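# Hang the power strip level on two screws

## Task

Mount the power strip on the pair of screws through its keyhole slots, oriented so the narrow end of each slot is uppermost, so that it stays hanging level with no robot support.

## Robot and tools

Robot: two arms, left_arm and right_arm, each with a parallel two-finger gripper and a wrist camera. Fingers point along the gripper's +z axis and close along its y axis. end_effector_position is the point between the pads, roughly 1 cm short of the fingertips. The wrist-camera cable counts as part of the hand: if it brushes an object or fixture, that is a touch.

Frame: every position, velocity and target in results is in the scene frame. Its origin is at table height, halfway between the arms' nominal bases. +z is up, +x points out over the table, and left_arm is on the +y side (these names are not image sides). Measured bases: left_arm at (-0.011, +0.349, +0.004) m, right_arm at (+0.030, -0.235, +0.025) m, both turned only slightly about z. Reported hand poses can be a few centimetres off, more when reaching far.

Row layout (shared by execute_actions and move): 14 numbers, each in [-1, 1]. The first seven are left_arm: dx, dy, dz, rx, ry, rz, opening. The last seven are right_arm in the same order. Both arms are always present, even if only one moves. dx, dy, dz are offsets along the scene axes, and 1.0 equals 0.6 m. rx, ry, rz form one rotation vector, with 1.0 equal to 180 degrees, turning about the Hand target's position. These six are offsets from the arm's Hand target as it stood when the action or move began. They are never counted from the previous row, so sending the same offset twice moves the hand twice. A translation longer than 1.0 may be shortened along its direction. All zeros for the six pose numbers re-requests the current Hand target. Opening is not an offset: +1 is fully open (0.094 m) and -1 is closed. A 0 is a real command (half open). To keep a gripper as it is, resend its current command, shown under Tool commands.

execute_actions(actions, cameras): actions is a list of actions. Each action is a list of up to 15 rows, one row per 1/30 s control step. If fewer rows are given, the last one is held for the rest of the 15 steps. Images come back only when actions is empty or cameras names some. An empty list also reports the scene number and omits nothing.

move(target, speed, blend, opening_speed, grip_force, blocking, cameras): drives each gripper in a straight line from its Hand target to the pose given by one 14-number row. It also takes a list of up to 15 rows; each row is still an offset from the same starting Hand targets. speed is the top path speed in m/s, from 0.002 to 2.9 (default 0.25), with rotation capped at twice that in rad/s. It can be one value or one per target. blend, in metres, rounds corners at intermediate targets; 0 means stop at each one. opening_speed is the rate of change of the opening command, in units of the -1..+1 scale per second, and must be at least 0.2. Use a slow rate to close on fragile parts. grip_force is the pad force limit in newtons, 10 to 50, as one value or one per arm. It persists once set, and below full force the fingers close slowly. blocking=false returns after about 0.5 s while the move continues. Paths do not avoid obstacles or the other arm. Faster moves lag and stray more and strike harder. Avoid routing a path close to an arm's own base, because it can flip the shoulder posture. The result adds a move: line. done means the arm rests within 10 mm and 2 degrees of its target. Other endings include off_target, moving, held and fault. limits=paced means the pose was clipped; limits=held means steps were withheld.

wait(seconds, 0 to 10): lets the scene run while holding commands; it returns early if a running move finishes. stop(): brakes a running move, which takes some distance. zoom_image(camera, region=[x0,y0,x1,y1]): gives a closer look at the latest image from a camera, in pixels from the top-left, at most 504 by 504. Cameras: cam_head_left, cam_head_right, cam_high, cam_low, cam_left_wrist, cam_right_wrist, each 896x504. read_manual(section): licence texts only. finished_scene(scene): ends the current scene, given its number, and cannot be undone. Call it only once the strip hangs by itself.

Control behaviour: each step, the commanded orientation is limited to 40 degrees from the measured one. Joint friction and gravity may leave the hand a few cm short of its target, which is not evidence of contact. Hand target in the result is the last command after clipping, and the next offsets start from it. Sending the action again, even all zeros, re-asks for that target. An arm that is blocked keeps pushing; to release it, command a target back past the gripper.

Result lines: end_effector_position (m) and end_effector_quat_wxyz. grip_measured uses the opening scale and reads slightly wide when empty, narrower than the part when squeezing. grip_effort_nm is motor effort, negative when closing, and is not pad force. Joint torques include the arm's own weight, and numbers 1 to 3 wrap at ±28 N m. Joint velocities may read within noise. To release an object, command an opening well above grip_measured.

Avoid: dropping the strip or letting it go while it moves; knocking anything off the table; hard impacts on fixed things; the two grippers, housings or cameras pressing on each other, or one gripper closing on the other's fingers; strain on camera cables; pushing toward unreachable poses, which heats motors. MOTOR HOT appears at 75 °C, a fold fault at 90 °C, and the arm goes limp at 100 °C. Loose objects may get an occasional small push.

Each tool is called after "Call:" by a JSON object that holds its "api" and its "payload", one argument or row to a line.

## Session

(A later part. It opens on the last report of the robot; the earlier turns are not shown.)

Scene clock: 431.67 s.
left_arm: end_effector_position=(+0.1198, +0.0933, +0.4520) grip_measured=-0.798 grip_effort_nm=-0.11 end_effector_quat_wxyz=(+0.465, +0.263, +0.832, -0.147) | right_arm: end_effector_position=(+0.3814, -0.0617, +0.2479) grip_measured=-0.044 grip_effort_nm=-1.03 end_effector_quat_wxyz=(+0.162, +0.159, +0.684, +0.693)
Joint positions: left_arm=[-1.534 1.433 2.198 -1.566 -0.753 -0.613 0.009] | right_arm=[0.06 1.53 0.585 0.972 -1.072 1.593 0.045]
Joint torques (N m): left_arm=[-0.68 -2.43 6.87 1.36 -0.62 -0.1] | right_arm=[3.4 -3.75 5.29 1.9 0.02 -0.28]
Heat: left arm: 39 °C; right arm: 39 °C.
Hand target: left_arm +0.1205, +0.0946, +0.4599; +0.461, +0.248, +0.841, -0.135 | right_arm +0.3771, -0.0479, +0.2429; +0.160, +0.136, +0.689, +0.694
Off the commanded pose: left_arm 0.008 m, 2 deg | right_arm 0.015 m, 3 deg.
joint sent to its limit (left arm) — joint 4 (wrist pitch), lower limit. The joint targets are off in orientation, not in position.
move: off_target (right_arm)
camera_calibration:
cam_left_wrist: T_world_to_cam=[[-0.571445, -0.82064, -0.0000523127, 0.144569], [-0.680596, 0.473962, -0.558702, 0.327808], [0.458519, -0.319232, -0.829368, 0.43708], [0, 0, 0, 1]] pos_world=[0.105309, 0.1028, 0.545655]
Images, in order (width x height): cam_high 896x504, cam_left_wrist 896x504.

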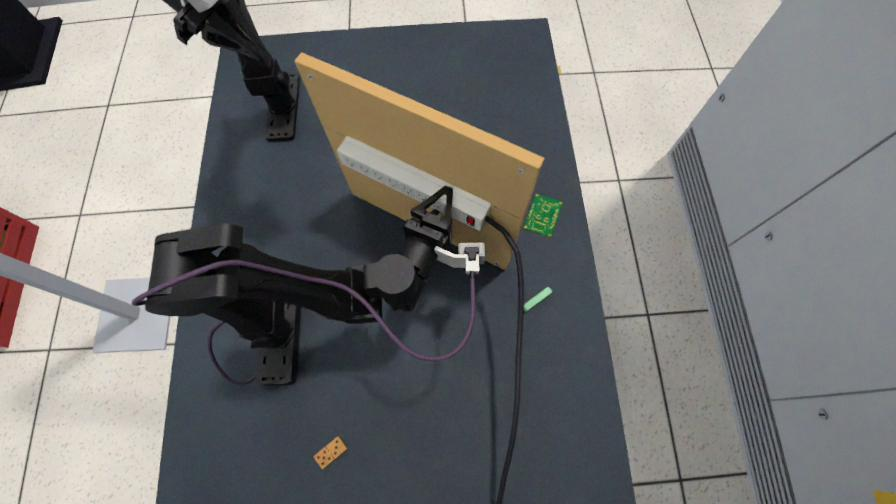

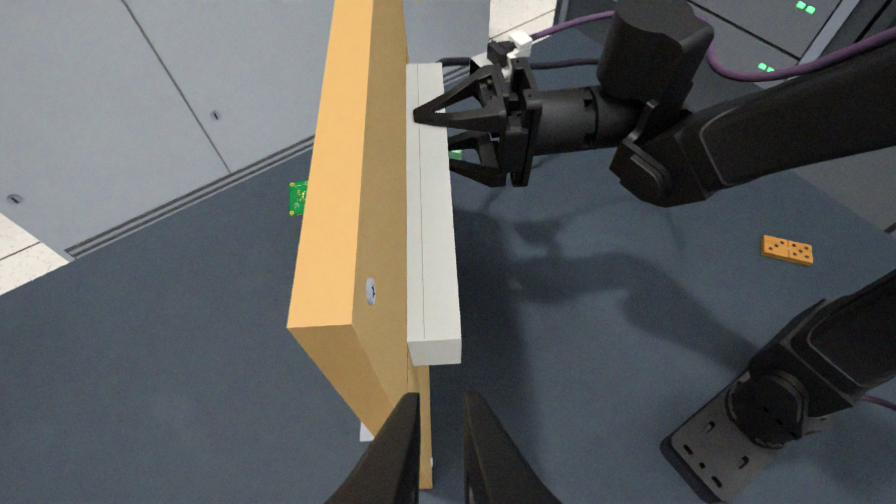

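Call:
{"api": "move", "payload": {
  "target": [
    [0,0,0,0,0,0,-0.8, -0.007,-0.0115,-0.003,0,0,0,-0.3],
    [0,0,0,0,0,0,-0.8, -0.007,-0.0115,-0.022,0,0.004,0,-0.3]
  ],
  "speed": 0.05,
  "blend": [0.003,0],
  "cameras": ["cam_left_wrist"]
}}

Call:
{"api": "zoom_image", "payload": {
  "camera": "cam_left_wrist",
  "region": [395, 315, 435, 350]
}}

Call:
{"api": "zoom_image", "payload": {
  "camera": "cam_left_wrist",
  "region": [395, 40, 435, 75]
}}

Scene clock: 434.97 s.
left_arm: end_effector_position=(+0.1198, +0.0933, +0.4520) grip_measured=-0.798 grip_effort_nm=-0.11 end_effector_quat_wxyz=(+0.465, +0.263, +0.832, -0.147) | right_arm: end_effector_position=(+0.3810, -0.0621, +0.2416) grip_measured=-0.045 grip_effort_nm=-1.03 end_effector_quat_wxyz=(+0.166, +0.158, +0.681, +0.696)
Joint positions: left_arm=[-1.534 1.433 2.198 -1.566 -0.753 -0.613 0.009] | right_arm=[0.06 1.56 0.563 1.045 -1.069 1.606 0.045]
Joint torques (N m): left_arm=[-0.66 -2.41 6.87 1.36 -0.62 -0.1] | right_arm=[1.35 -4.08 3.89 1.79 -0.28 -0.37]
Heat: left arm: 39 °C; right arm: 39 °C.
Hand target: left_arm +0.1205, +0.0946, +0.4599; +0.461, +0.248, +0.841, -0.135 | right_arm +0.3729, -0.0548, +0.2297; +0.155, +0.141, +0.690, +0.693
Off the commanded pose: left_arm 0.008 m, 2 deg | right_arm 0.016 m, 3 deg.
joint sent to its limit (left arm) — joint 4 (wrist pitch), lower limit. The joint targets are off in orientation, not in position.
move: off_target (right_arm)
camera_calibration:
cam_left_wrist: T_world_to_cam=[[-0.571445, -0.82064, -0.0000523127, 0.144569], [-0.680596, 0.473962, -0.558702, 0.327808], [0.458519, -0.319232, -0.829368, 0.43708], [0, 0, 0, 1]] pos_world=[0.105309, 0.1028, 0.545655]
Images, in order (width x height): cam_left_wrist 896x504.

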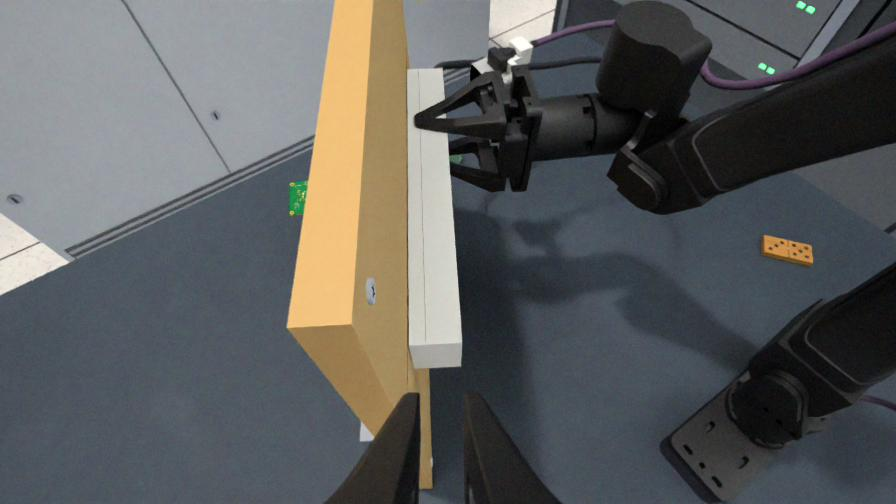

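Scaled by 12.600 from the camera's 896x504 image, which has a finer 1280x720 frame.

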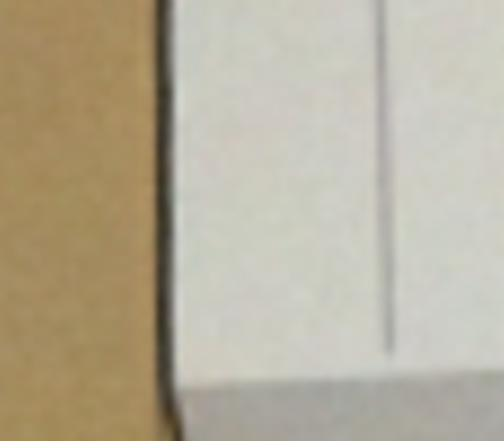

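Scaled by 12.600 from the camera's 896x504 image, which has a finer 1280x720 frame.

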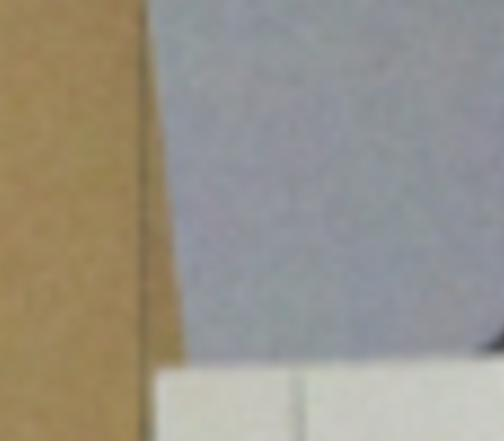

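Call:
{"api": "move", "payload": {
  "target": [0,0,0,0,0,0,-0.8, 0.0096,-0.009,0.0232,0.0058,0.0016,-0.0128,-0.3],
  "speed": 0.05,
  "cameras": ["cam_left_wrist", "cam_high"]
}}

Call:
{"api": "zoom_image", "payload": {
  "camera": "cam_left_wrist",
  "region": [395, 315, 435, 350]
}}

Call:
{"api": "zoom_image", "payload": {
  "camera": "cam_left_wrist",
  "region": [395, 40, 435, 75]
}}

Call:
{"api": "zoom_image", "payload": {
  "camera": "cam_high",
  "region": [310, 120, 550, 290]
}}

Scene clock: 440.47 s.
left_arm: end_effector_position=(+0.1198, +0.0933, +0.4520) grip_measured=-0.798 grip_effort_nm=-0.11 end_effector_quat_wxyz=(+0.465, +0.263, +0.832, -0.147) | right_arm: end_effector_position=(+0.3814, -0.0624, +0.2416) grip_measured=-0.045 grip_effort_nm=-1.03 end_effector_quat_wxyz=(+0.165, +0.160, +0.680, +0.696)
Joint positions: left_arm=[-1.534 1.433 2.198 -1.566 -0.753 -0.613 0.009] | right_arm=[0.059 1.56 0.563 1.045 -1.067 1.611 0.045]
Joint torques (N m): left_arm=[-0.66 -2.43 6.86 1.36 -0.62 -0.09] | right_arm=[0.75 -7.43 4.94 1.6 0.03 -0.08]
Heat: left arm: 39 °C; right arm: 39 °C.
Hand target: left_arm +0.1205, +0.0946, +0.4599; +0.461, +0.248, +0.841, -0.135 | right_arm +0.3787, -0.0602, +0.2436; +0.166, +0.158, +0.681, +0.695
Off the commanded pose: left_arm 0.008 m, 2 deg | right_arm 0.004 m, 0 deg.
joint sent to its limit (left arm) — joint 4 (wrist pitch), lower limit. The joint targets are off in orientation, not in position.
move: done
camera_calibration:
cam_left_wrist: T_world_to_cam=[[-0.571445, -0.82064, -0.0000523127, 0.144569], [-0.680596, 0.473962, -0.558702, 0.327808], [0.458519, -0.319232, -0.829368, 0.43708], [0, 0, 0, 1]] pos_world=[0.105309, 0.1028, 0.545655]
Images, in order (width x height): cam_high 896x504, cam_left_wrist 896x504.

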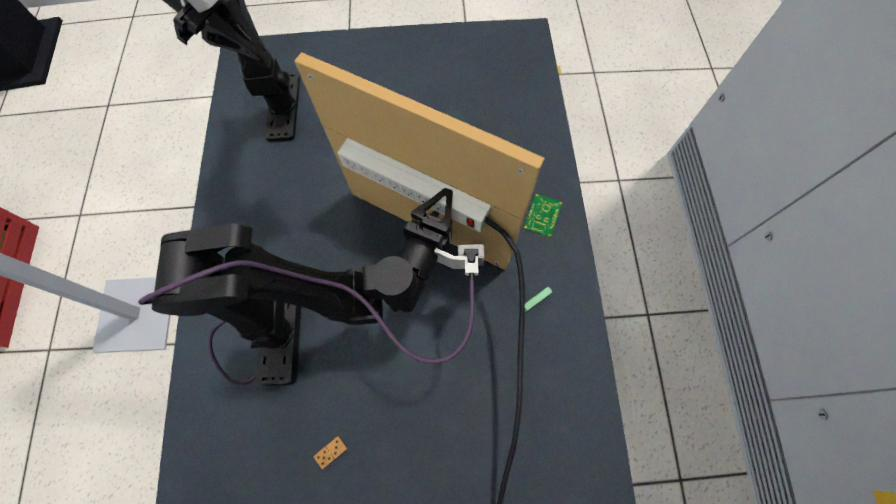

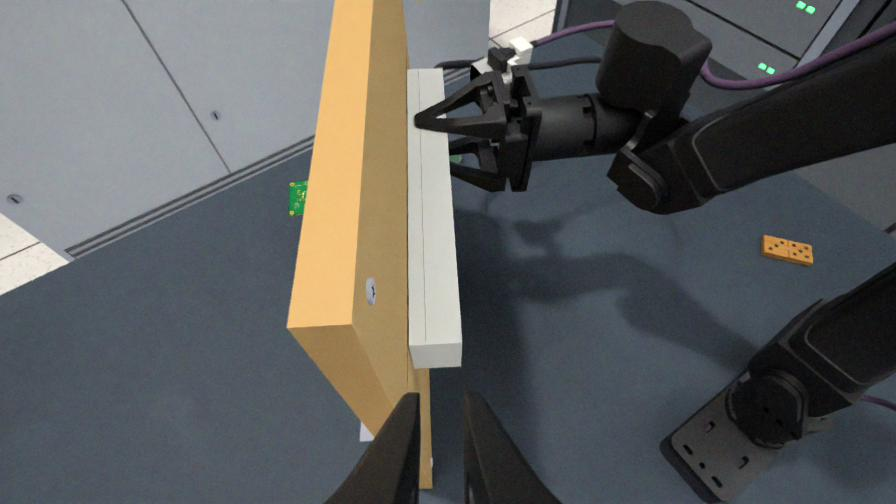

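Scaled by 12.600 from the camera's 896x504 image, which has a finer 1280x720 frame.

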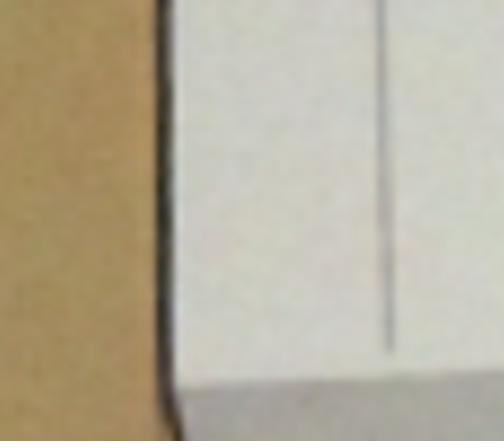

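Scaled by 12.600 from the camera's 896x504 image, which has a finer 1280x720 frame.

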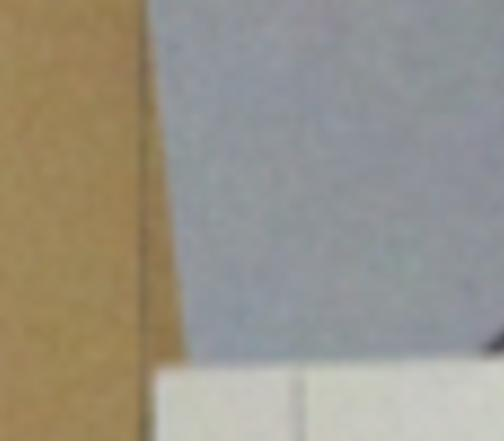

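Scaled by 2.100 from the camera's 896x504 image, which has a finer 1280x720 frame.

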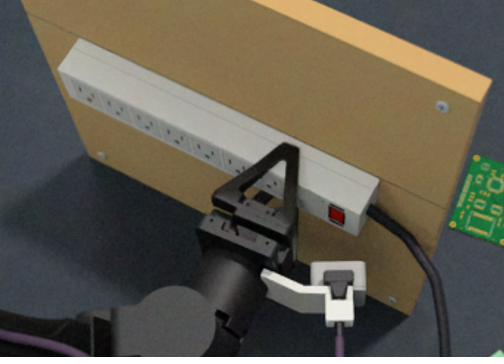

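Call:
{"api": "move", "payload": {
  "target": [0,0,0,0,0,0,-0.8,0,0,0,0,0,0,0.22],
  "opening_speed": 0.35,
  "speed": 0.05,
  "cameras": ["cam_left_wrist","cam_right_wrist","cam_high"]
}}

Scene clock: 445.23 s.
left_arm: end_effector_position=(+0.1198, +0.0933, +0.4520) grip_measured=-0.798 grip_effort_nm=-0.11 end_effector_quat_wxyz=(+0.465, +0.263, +0.832, -0.147) | right_arm: end_effector_position=(+0.3815, -0.0624, +0.2413) grip_measured=+0.218 grip_effort_nm=0.09 end_effector_quat_wxyz=(+0.164, +0.161, +0.681, +0.696)
Joint positions: left_arm=[-1.534 1.433 2.198 -1.566 -0.753 -0.613 0.009] | right_arm=[0.059 1.56 0.563 1.043 -1.066 1.611 0.057]
Joint torques (N m): left_arm=[-0.66 -2.41 6.87 1.36 -0.62 -0.1] | right_arm=[0.75 -7.36 4.96 1.56 0.04 0]
Heat: left arm: 39 °C; right arm: 38 °C.
Hand target: left_arm +0.1205, +0.0946, +0.4599; +0.461, +0.248, +0.841, -0.135 | right_arm +0.3787, -0.0602, +0.2436; +0.166, +0.158, +0.681, +0.695
Off the commanded pose: left_arm 0.008 m, 2 deg | right_arm 0.004 m, 0 deg.
joint sent to its limit (left arm) — joint 4 (wrist pitch), lower limit. The joint targets are off in orientation, not in position.
move: done
camera_calibration:
cam_left_wrist: T_world_to_cam=[[-0.571445, -0.82064, -0.0000523127, 0.144569], [-0.680596, 0.473962, -0.558702, 0.327808], [0.458519, -0.319232, -0.829368, 0.43708], [0, 0, 0, 1]] pos_world=[0.105309, 0.1028, 0.545655]
cam_right_wrist: T_world_to_cam=[[0.0345132, 0.0341794, -0.99882, 0.234847], [-0.998657, 0.0398175, -0.033145, 0.427532], [0.0386376, 0.998622, 0.0355078, 0.129084], [0, 0, 0, 1]] pos_world=[0.413865, -0.153957, 0.244157]
Images, in order (width x height): cam_high 896x504, cam_left_wrist 896x504, cam_right_wrist 896x504.

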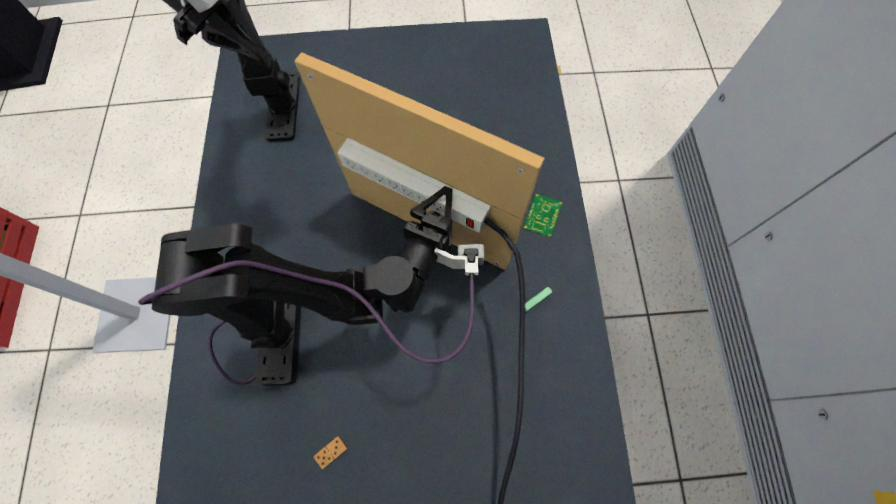

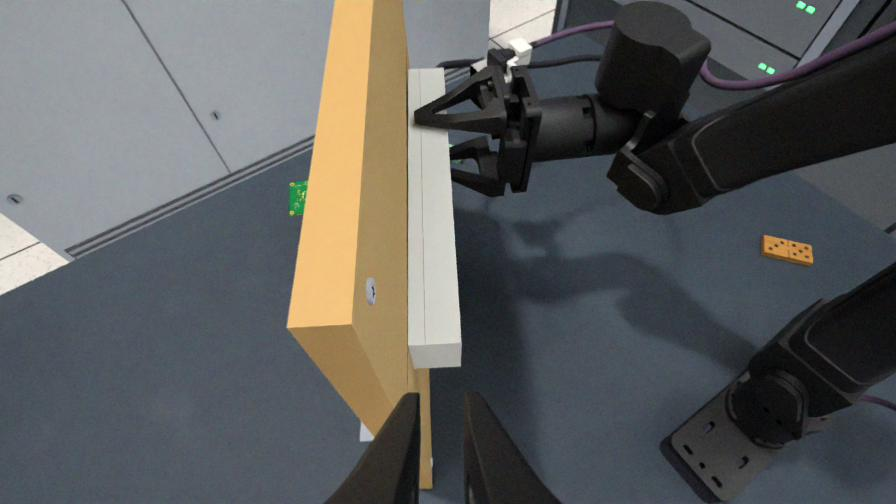

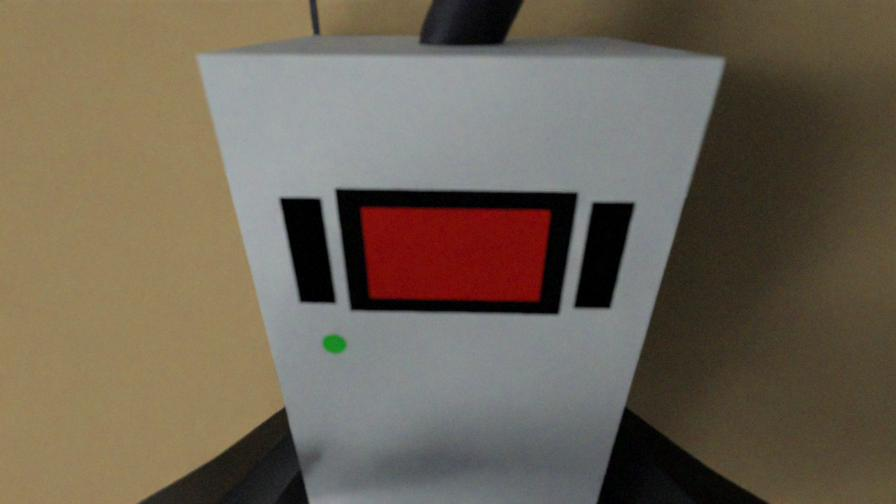

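Call:
{"api": "move", "payload": {
  "target": [
    [0,0,0,0,0,0,-0.8,0,0,0,0,0,0,0.6],
    [0,0,0,0,0,0,-0.8,-0.0967,-0.179,0,0,0,0,0.6]
  ],
  "opening_speed": 0.6,
  "speed": [0.05,0.07],
  "cameras": ["cam_left_wrist","cam_right_wrist","cam_high","cam_head_right"]
}}

Scene clock: 450.30 s.
left_arm: end_effector_position=(+0.1198, +0.0933, +0.4520) grip_measured=-0.798 grip_effort_nm=-0.11 end_effector_quat_wxyz=(+0.465, +0.263, +0.832, -0.147) | right_arm: end_effector_position=(+0.3242, -0.1677, +0.2421) grip_measured=+0.598 grip_effort_nm=0.09 end_effector_quat_wxyz=(+0.156, +0.170, +0.683, +0.693)
Joint positions: left_arm=[-1.534 1.433 2.198 -1.566 -0.753 -0.613 0.009] | right_arm=[-0.398 1.435 0.415 1.204 -1.522 1.776 0.075]
Joint torques (N m): left_arm=[-0.66 -2.43 6.86 1.36 -0.62 -0.1] | right_arm=[-0.46 -4.94 4.05 1.57 -0.04 0.01]
Heat: left arm: 39 °C; right arm: 38 °C.
Hand target: left_arm +0.1205, +0.0946, +0.4599; +0.461, +0.248, +0.841, -0.135 | right_arm +0.3206, -0.1676, +0.2436; +0.166, +0.158, +0.681, +0.695
Off the commanded pose: left_arm 0.008 m, 2 deg | right_arm 0.004 m, 2 deg.
joint sent to its limit (left arm) — joint 4 (wrist pitch), lower limit. The joint targets are off in orientation, not in position.
move: done
camera_calibration:
cam_left_wrist: T_world_to_cam=[[-0.571445, -0.82064, -0.0000523127, 0.144569], [-0.680596, 0.473962, -0.558702, 0.327808], [0.458519, -0.319232, -0.829368, 0.43708], [0, 0, 0, 1]] pos_world=[0.105309, 0.1028, 0.545655]
cam_right_wrist: T_world_to_cam=[[0.00976928, 0.0321582, -0.999435, 0.249128], [-0.999124, 0.0409794, -0.00844768, 0.369014], [0.0406845, 0.998642, 0.0325304, 0.236436], [0, 0, 0, 1]] pos_world=[0.356638, -0.259248, 0.244413]
Images, in order (width x height): cam_head_right 896x504, cam_high 896x504, cam_left_wrist 896x504, cam_right_wrist 896x504.

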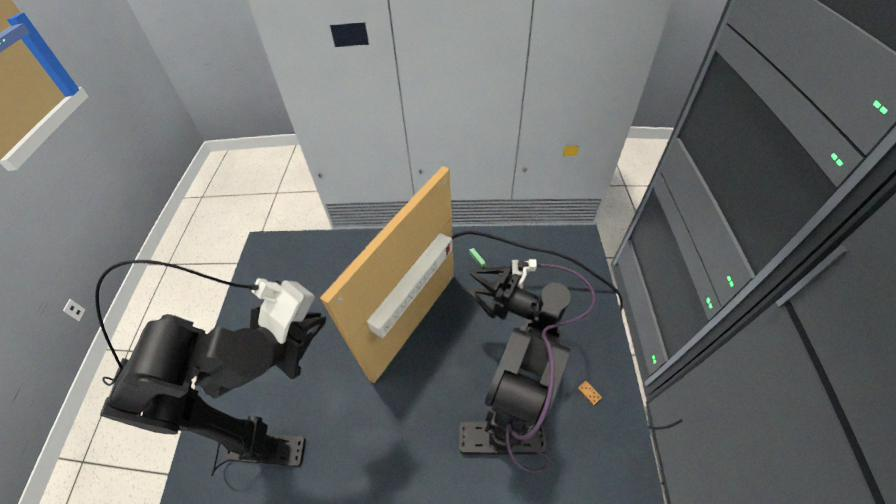

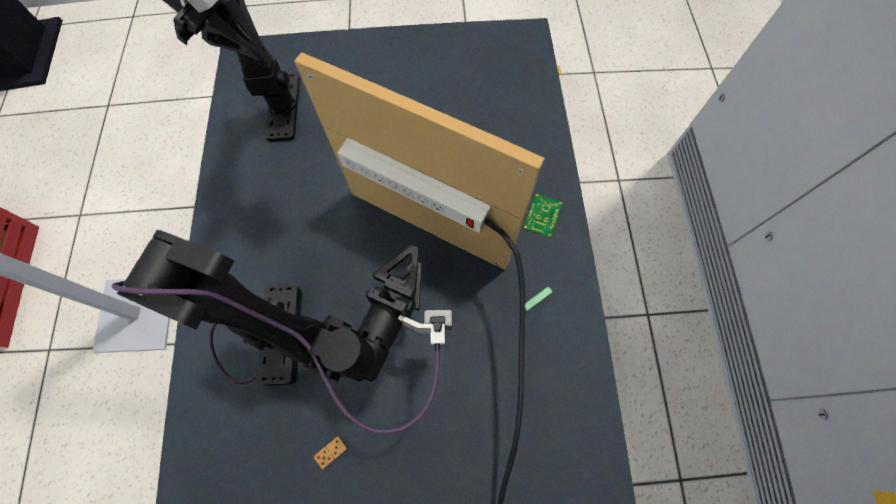

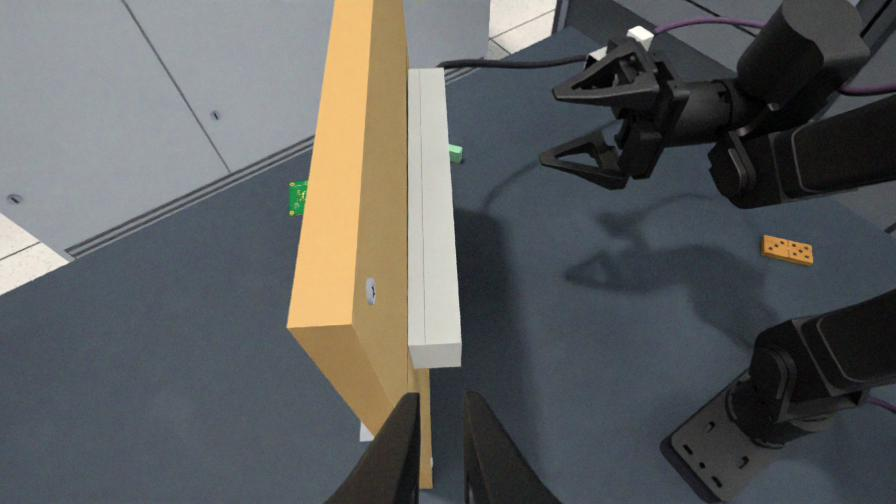

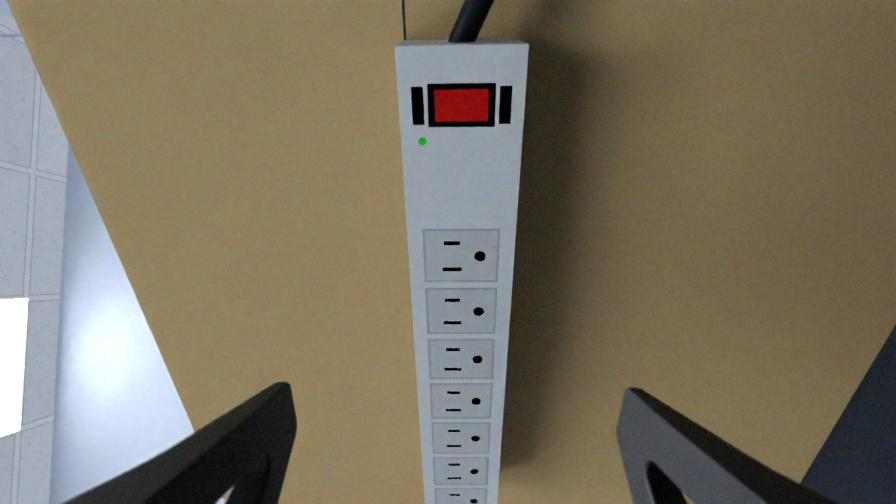

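Call:
{"api": "zoom_image", "payload": {
  "camera": "cam_left_wrist",
  "region": [385, 50, 475, 100]
}}

Call:
{"api": "zoom_image", "payload": {
  "camera": "cam_left_wrist",
  "region": [385, 310, 475, 375]
}}

Call:
{"api": "zoom_image", "payload": {
  "camera": "cam_high",
  "region": [310, 120, 550, 290]
}}

Scaled by 5.600 from the camera's 896x504 image, which has a finer 1280x720 frame.

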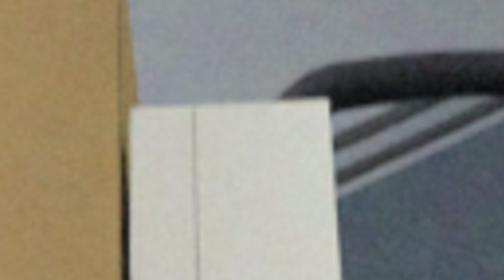

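Scaled by 5.600 from the camera's 896x504 image, which has a finer 1280x720 frame.

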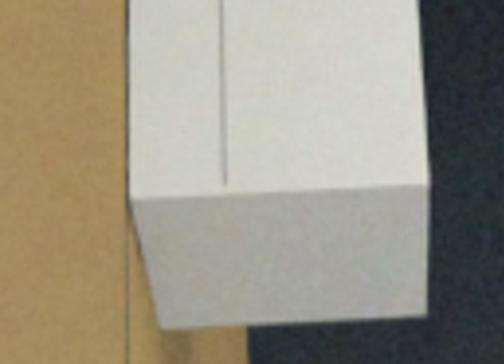

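Scaled by 2.100 from the camera's 896x504 image, which has a finer 1280x720 frame.

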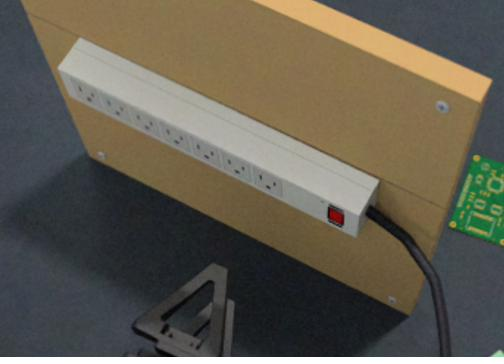

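Call:
{"api": "finished_scene", "payload": {
  "scene": 1
}}

The scene is finished: the task was done.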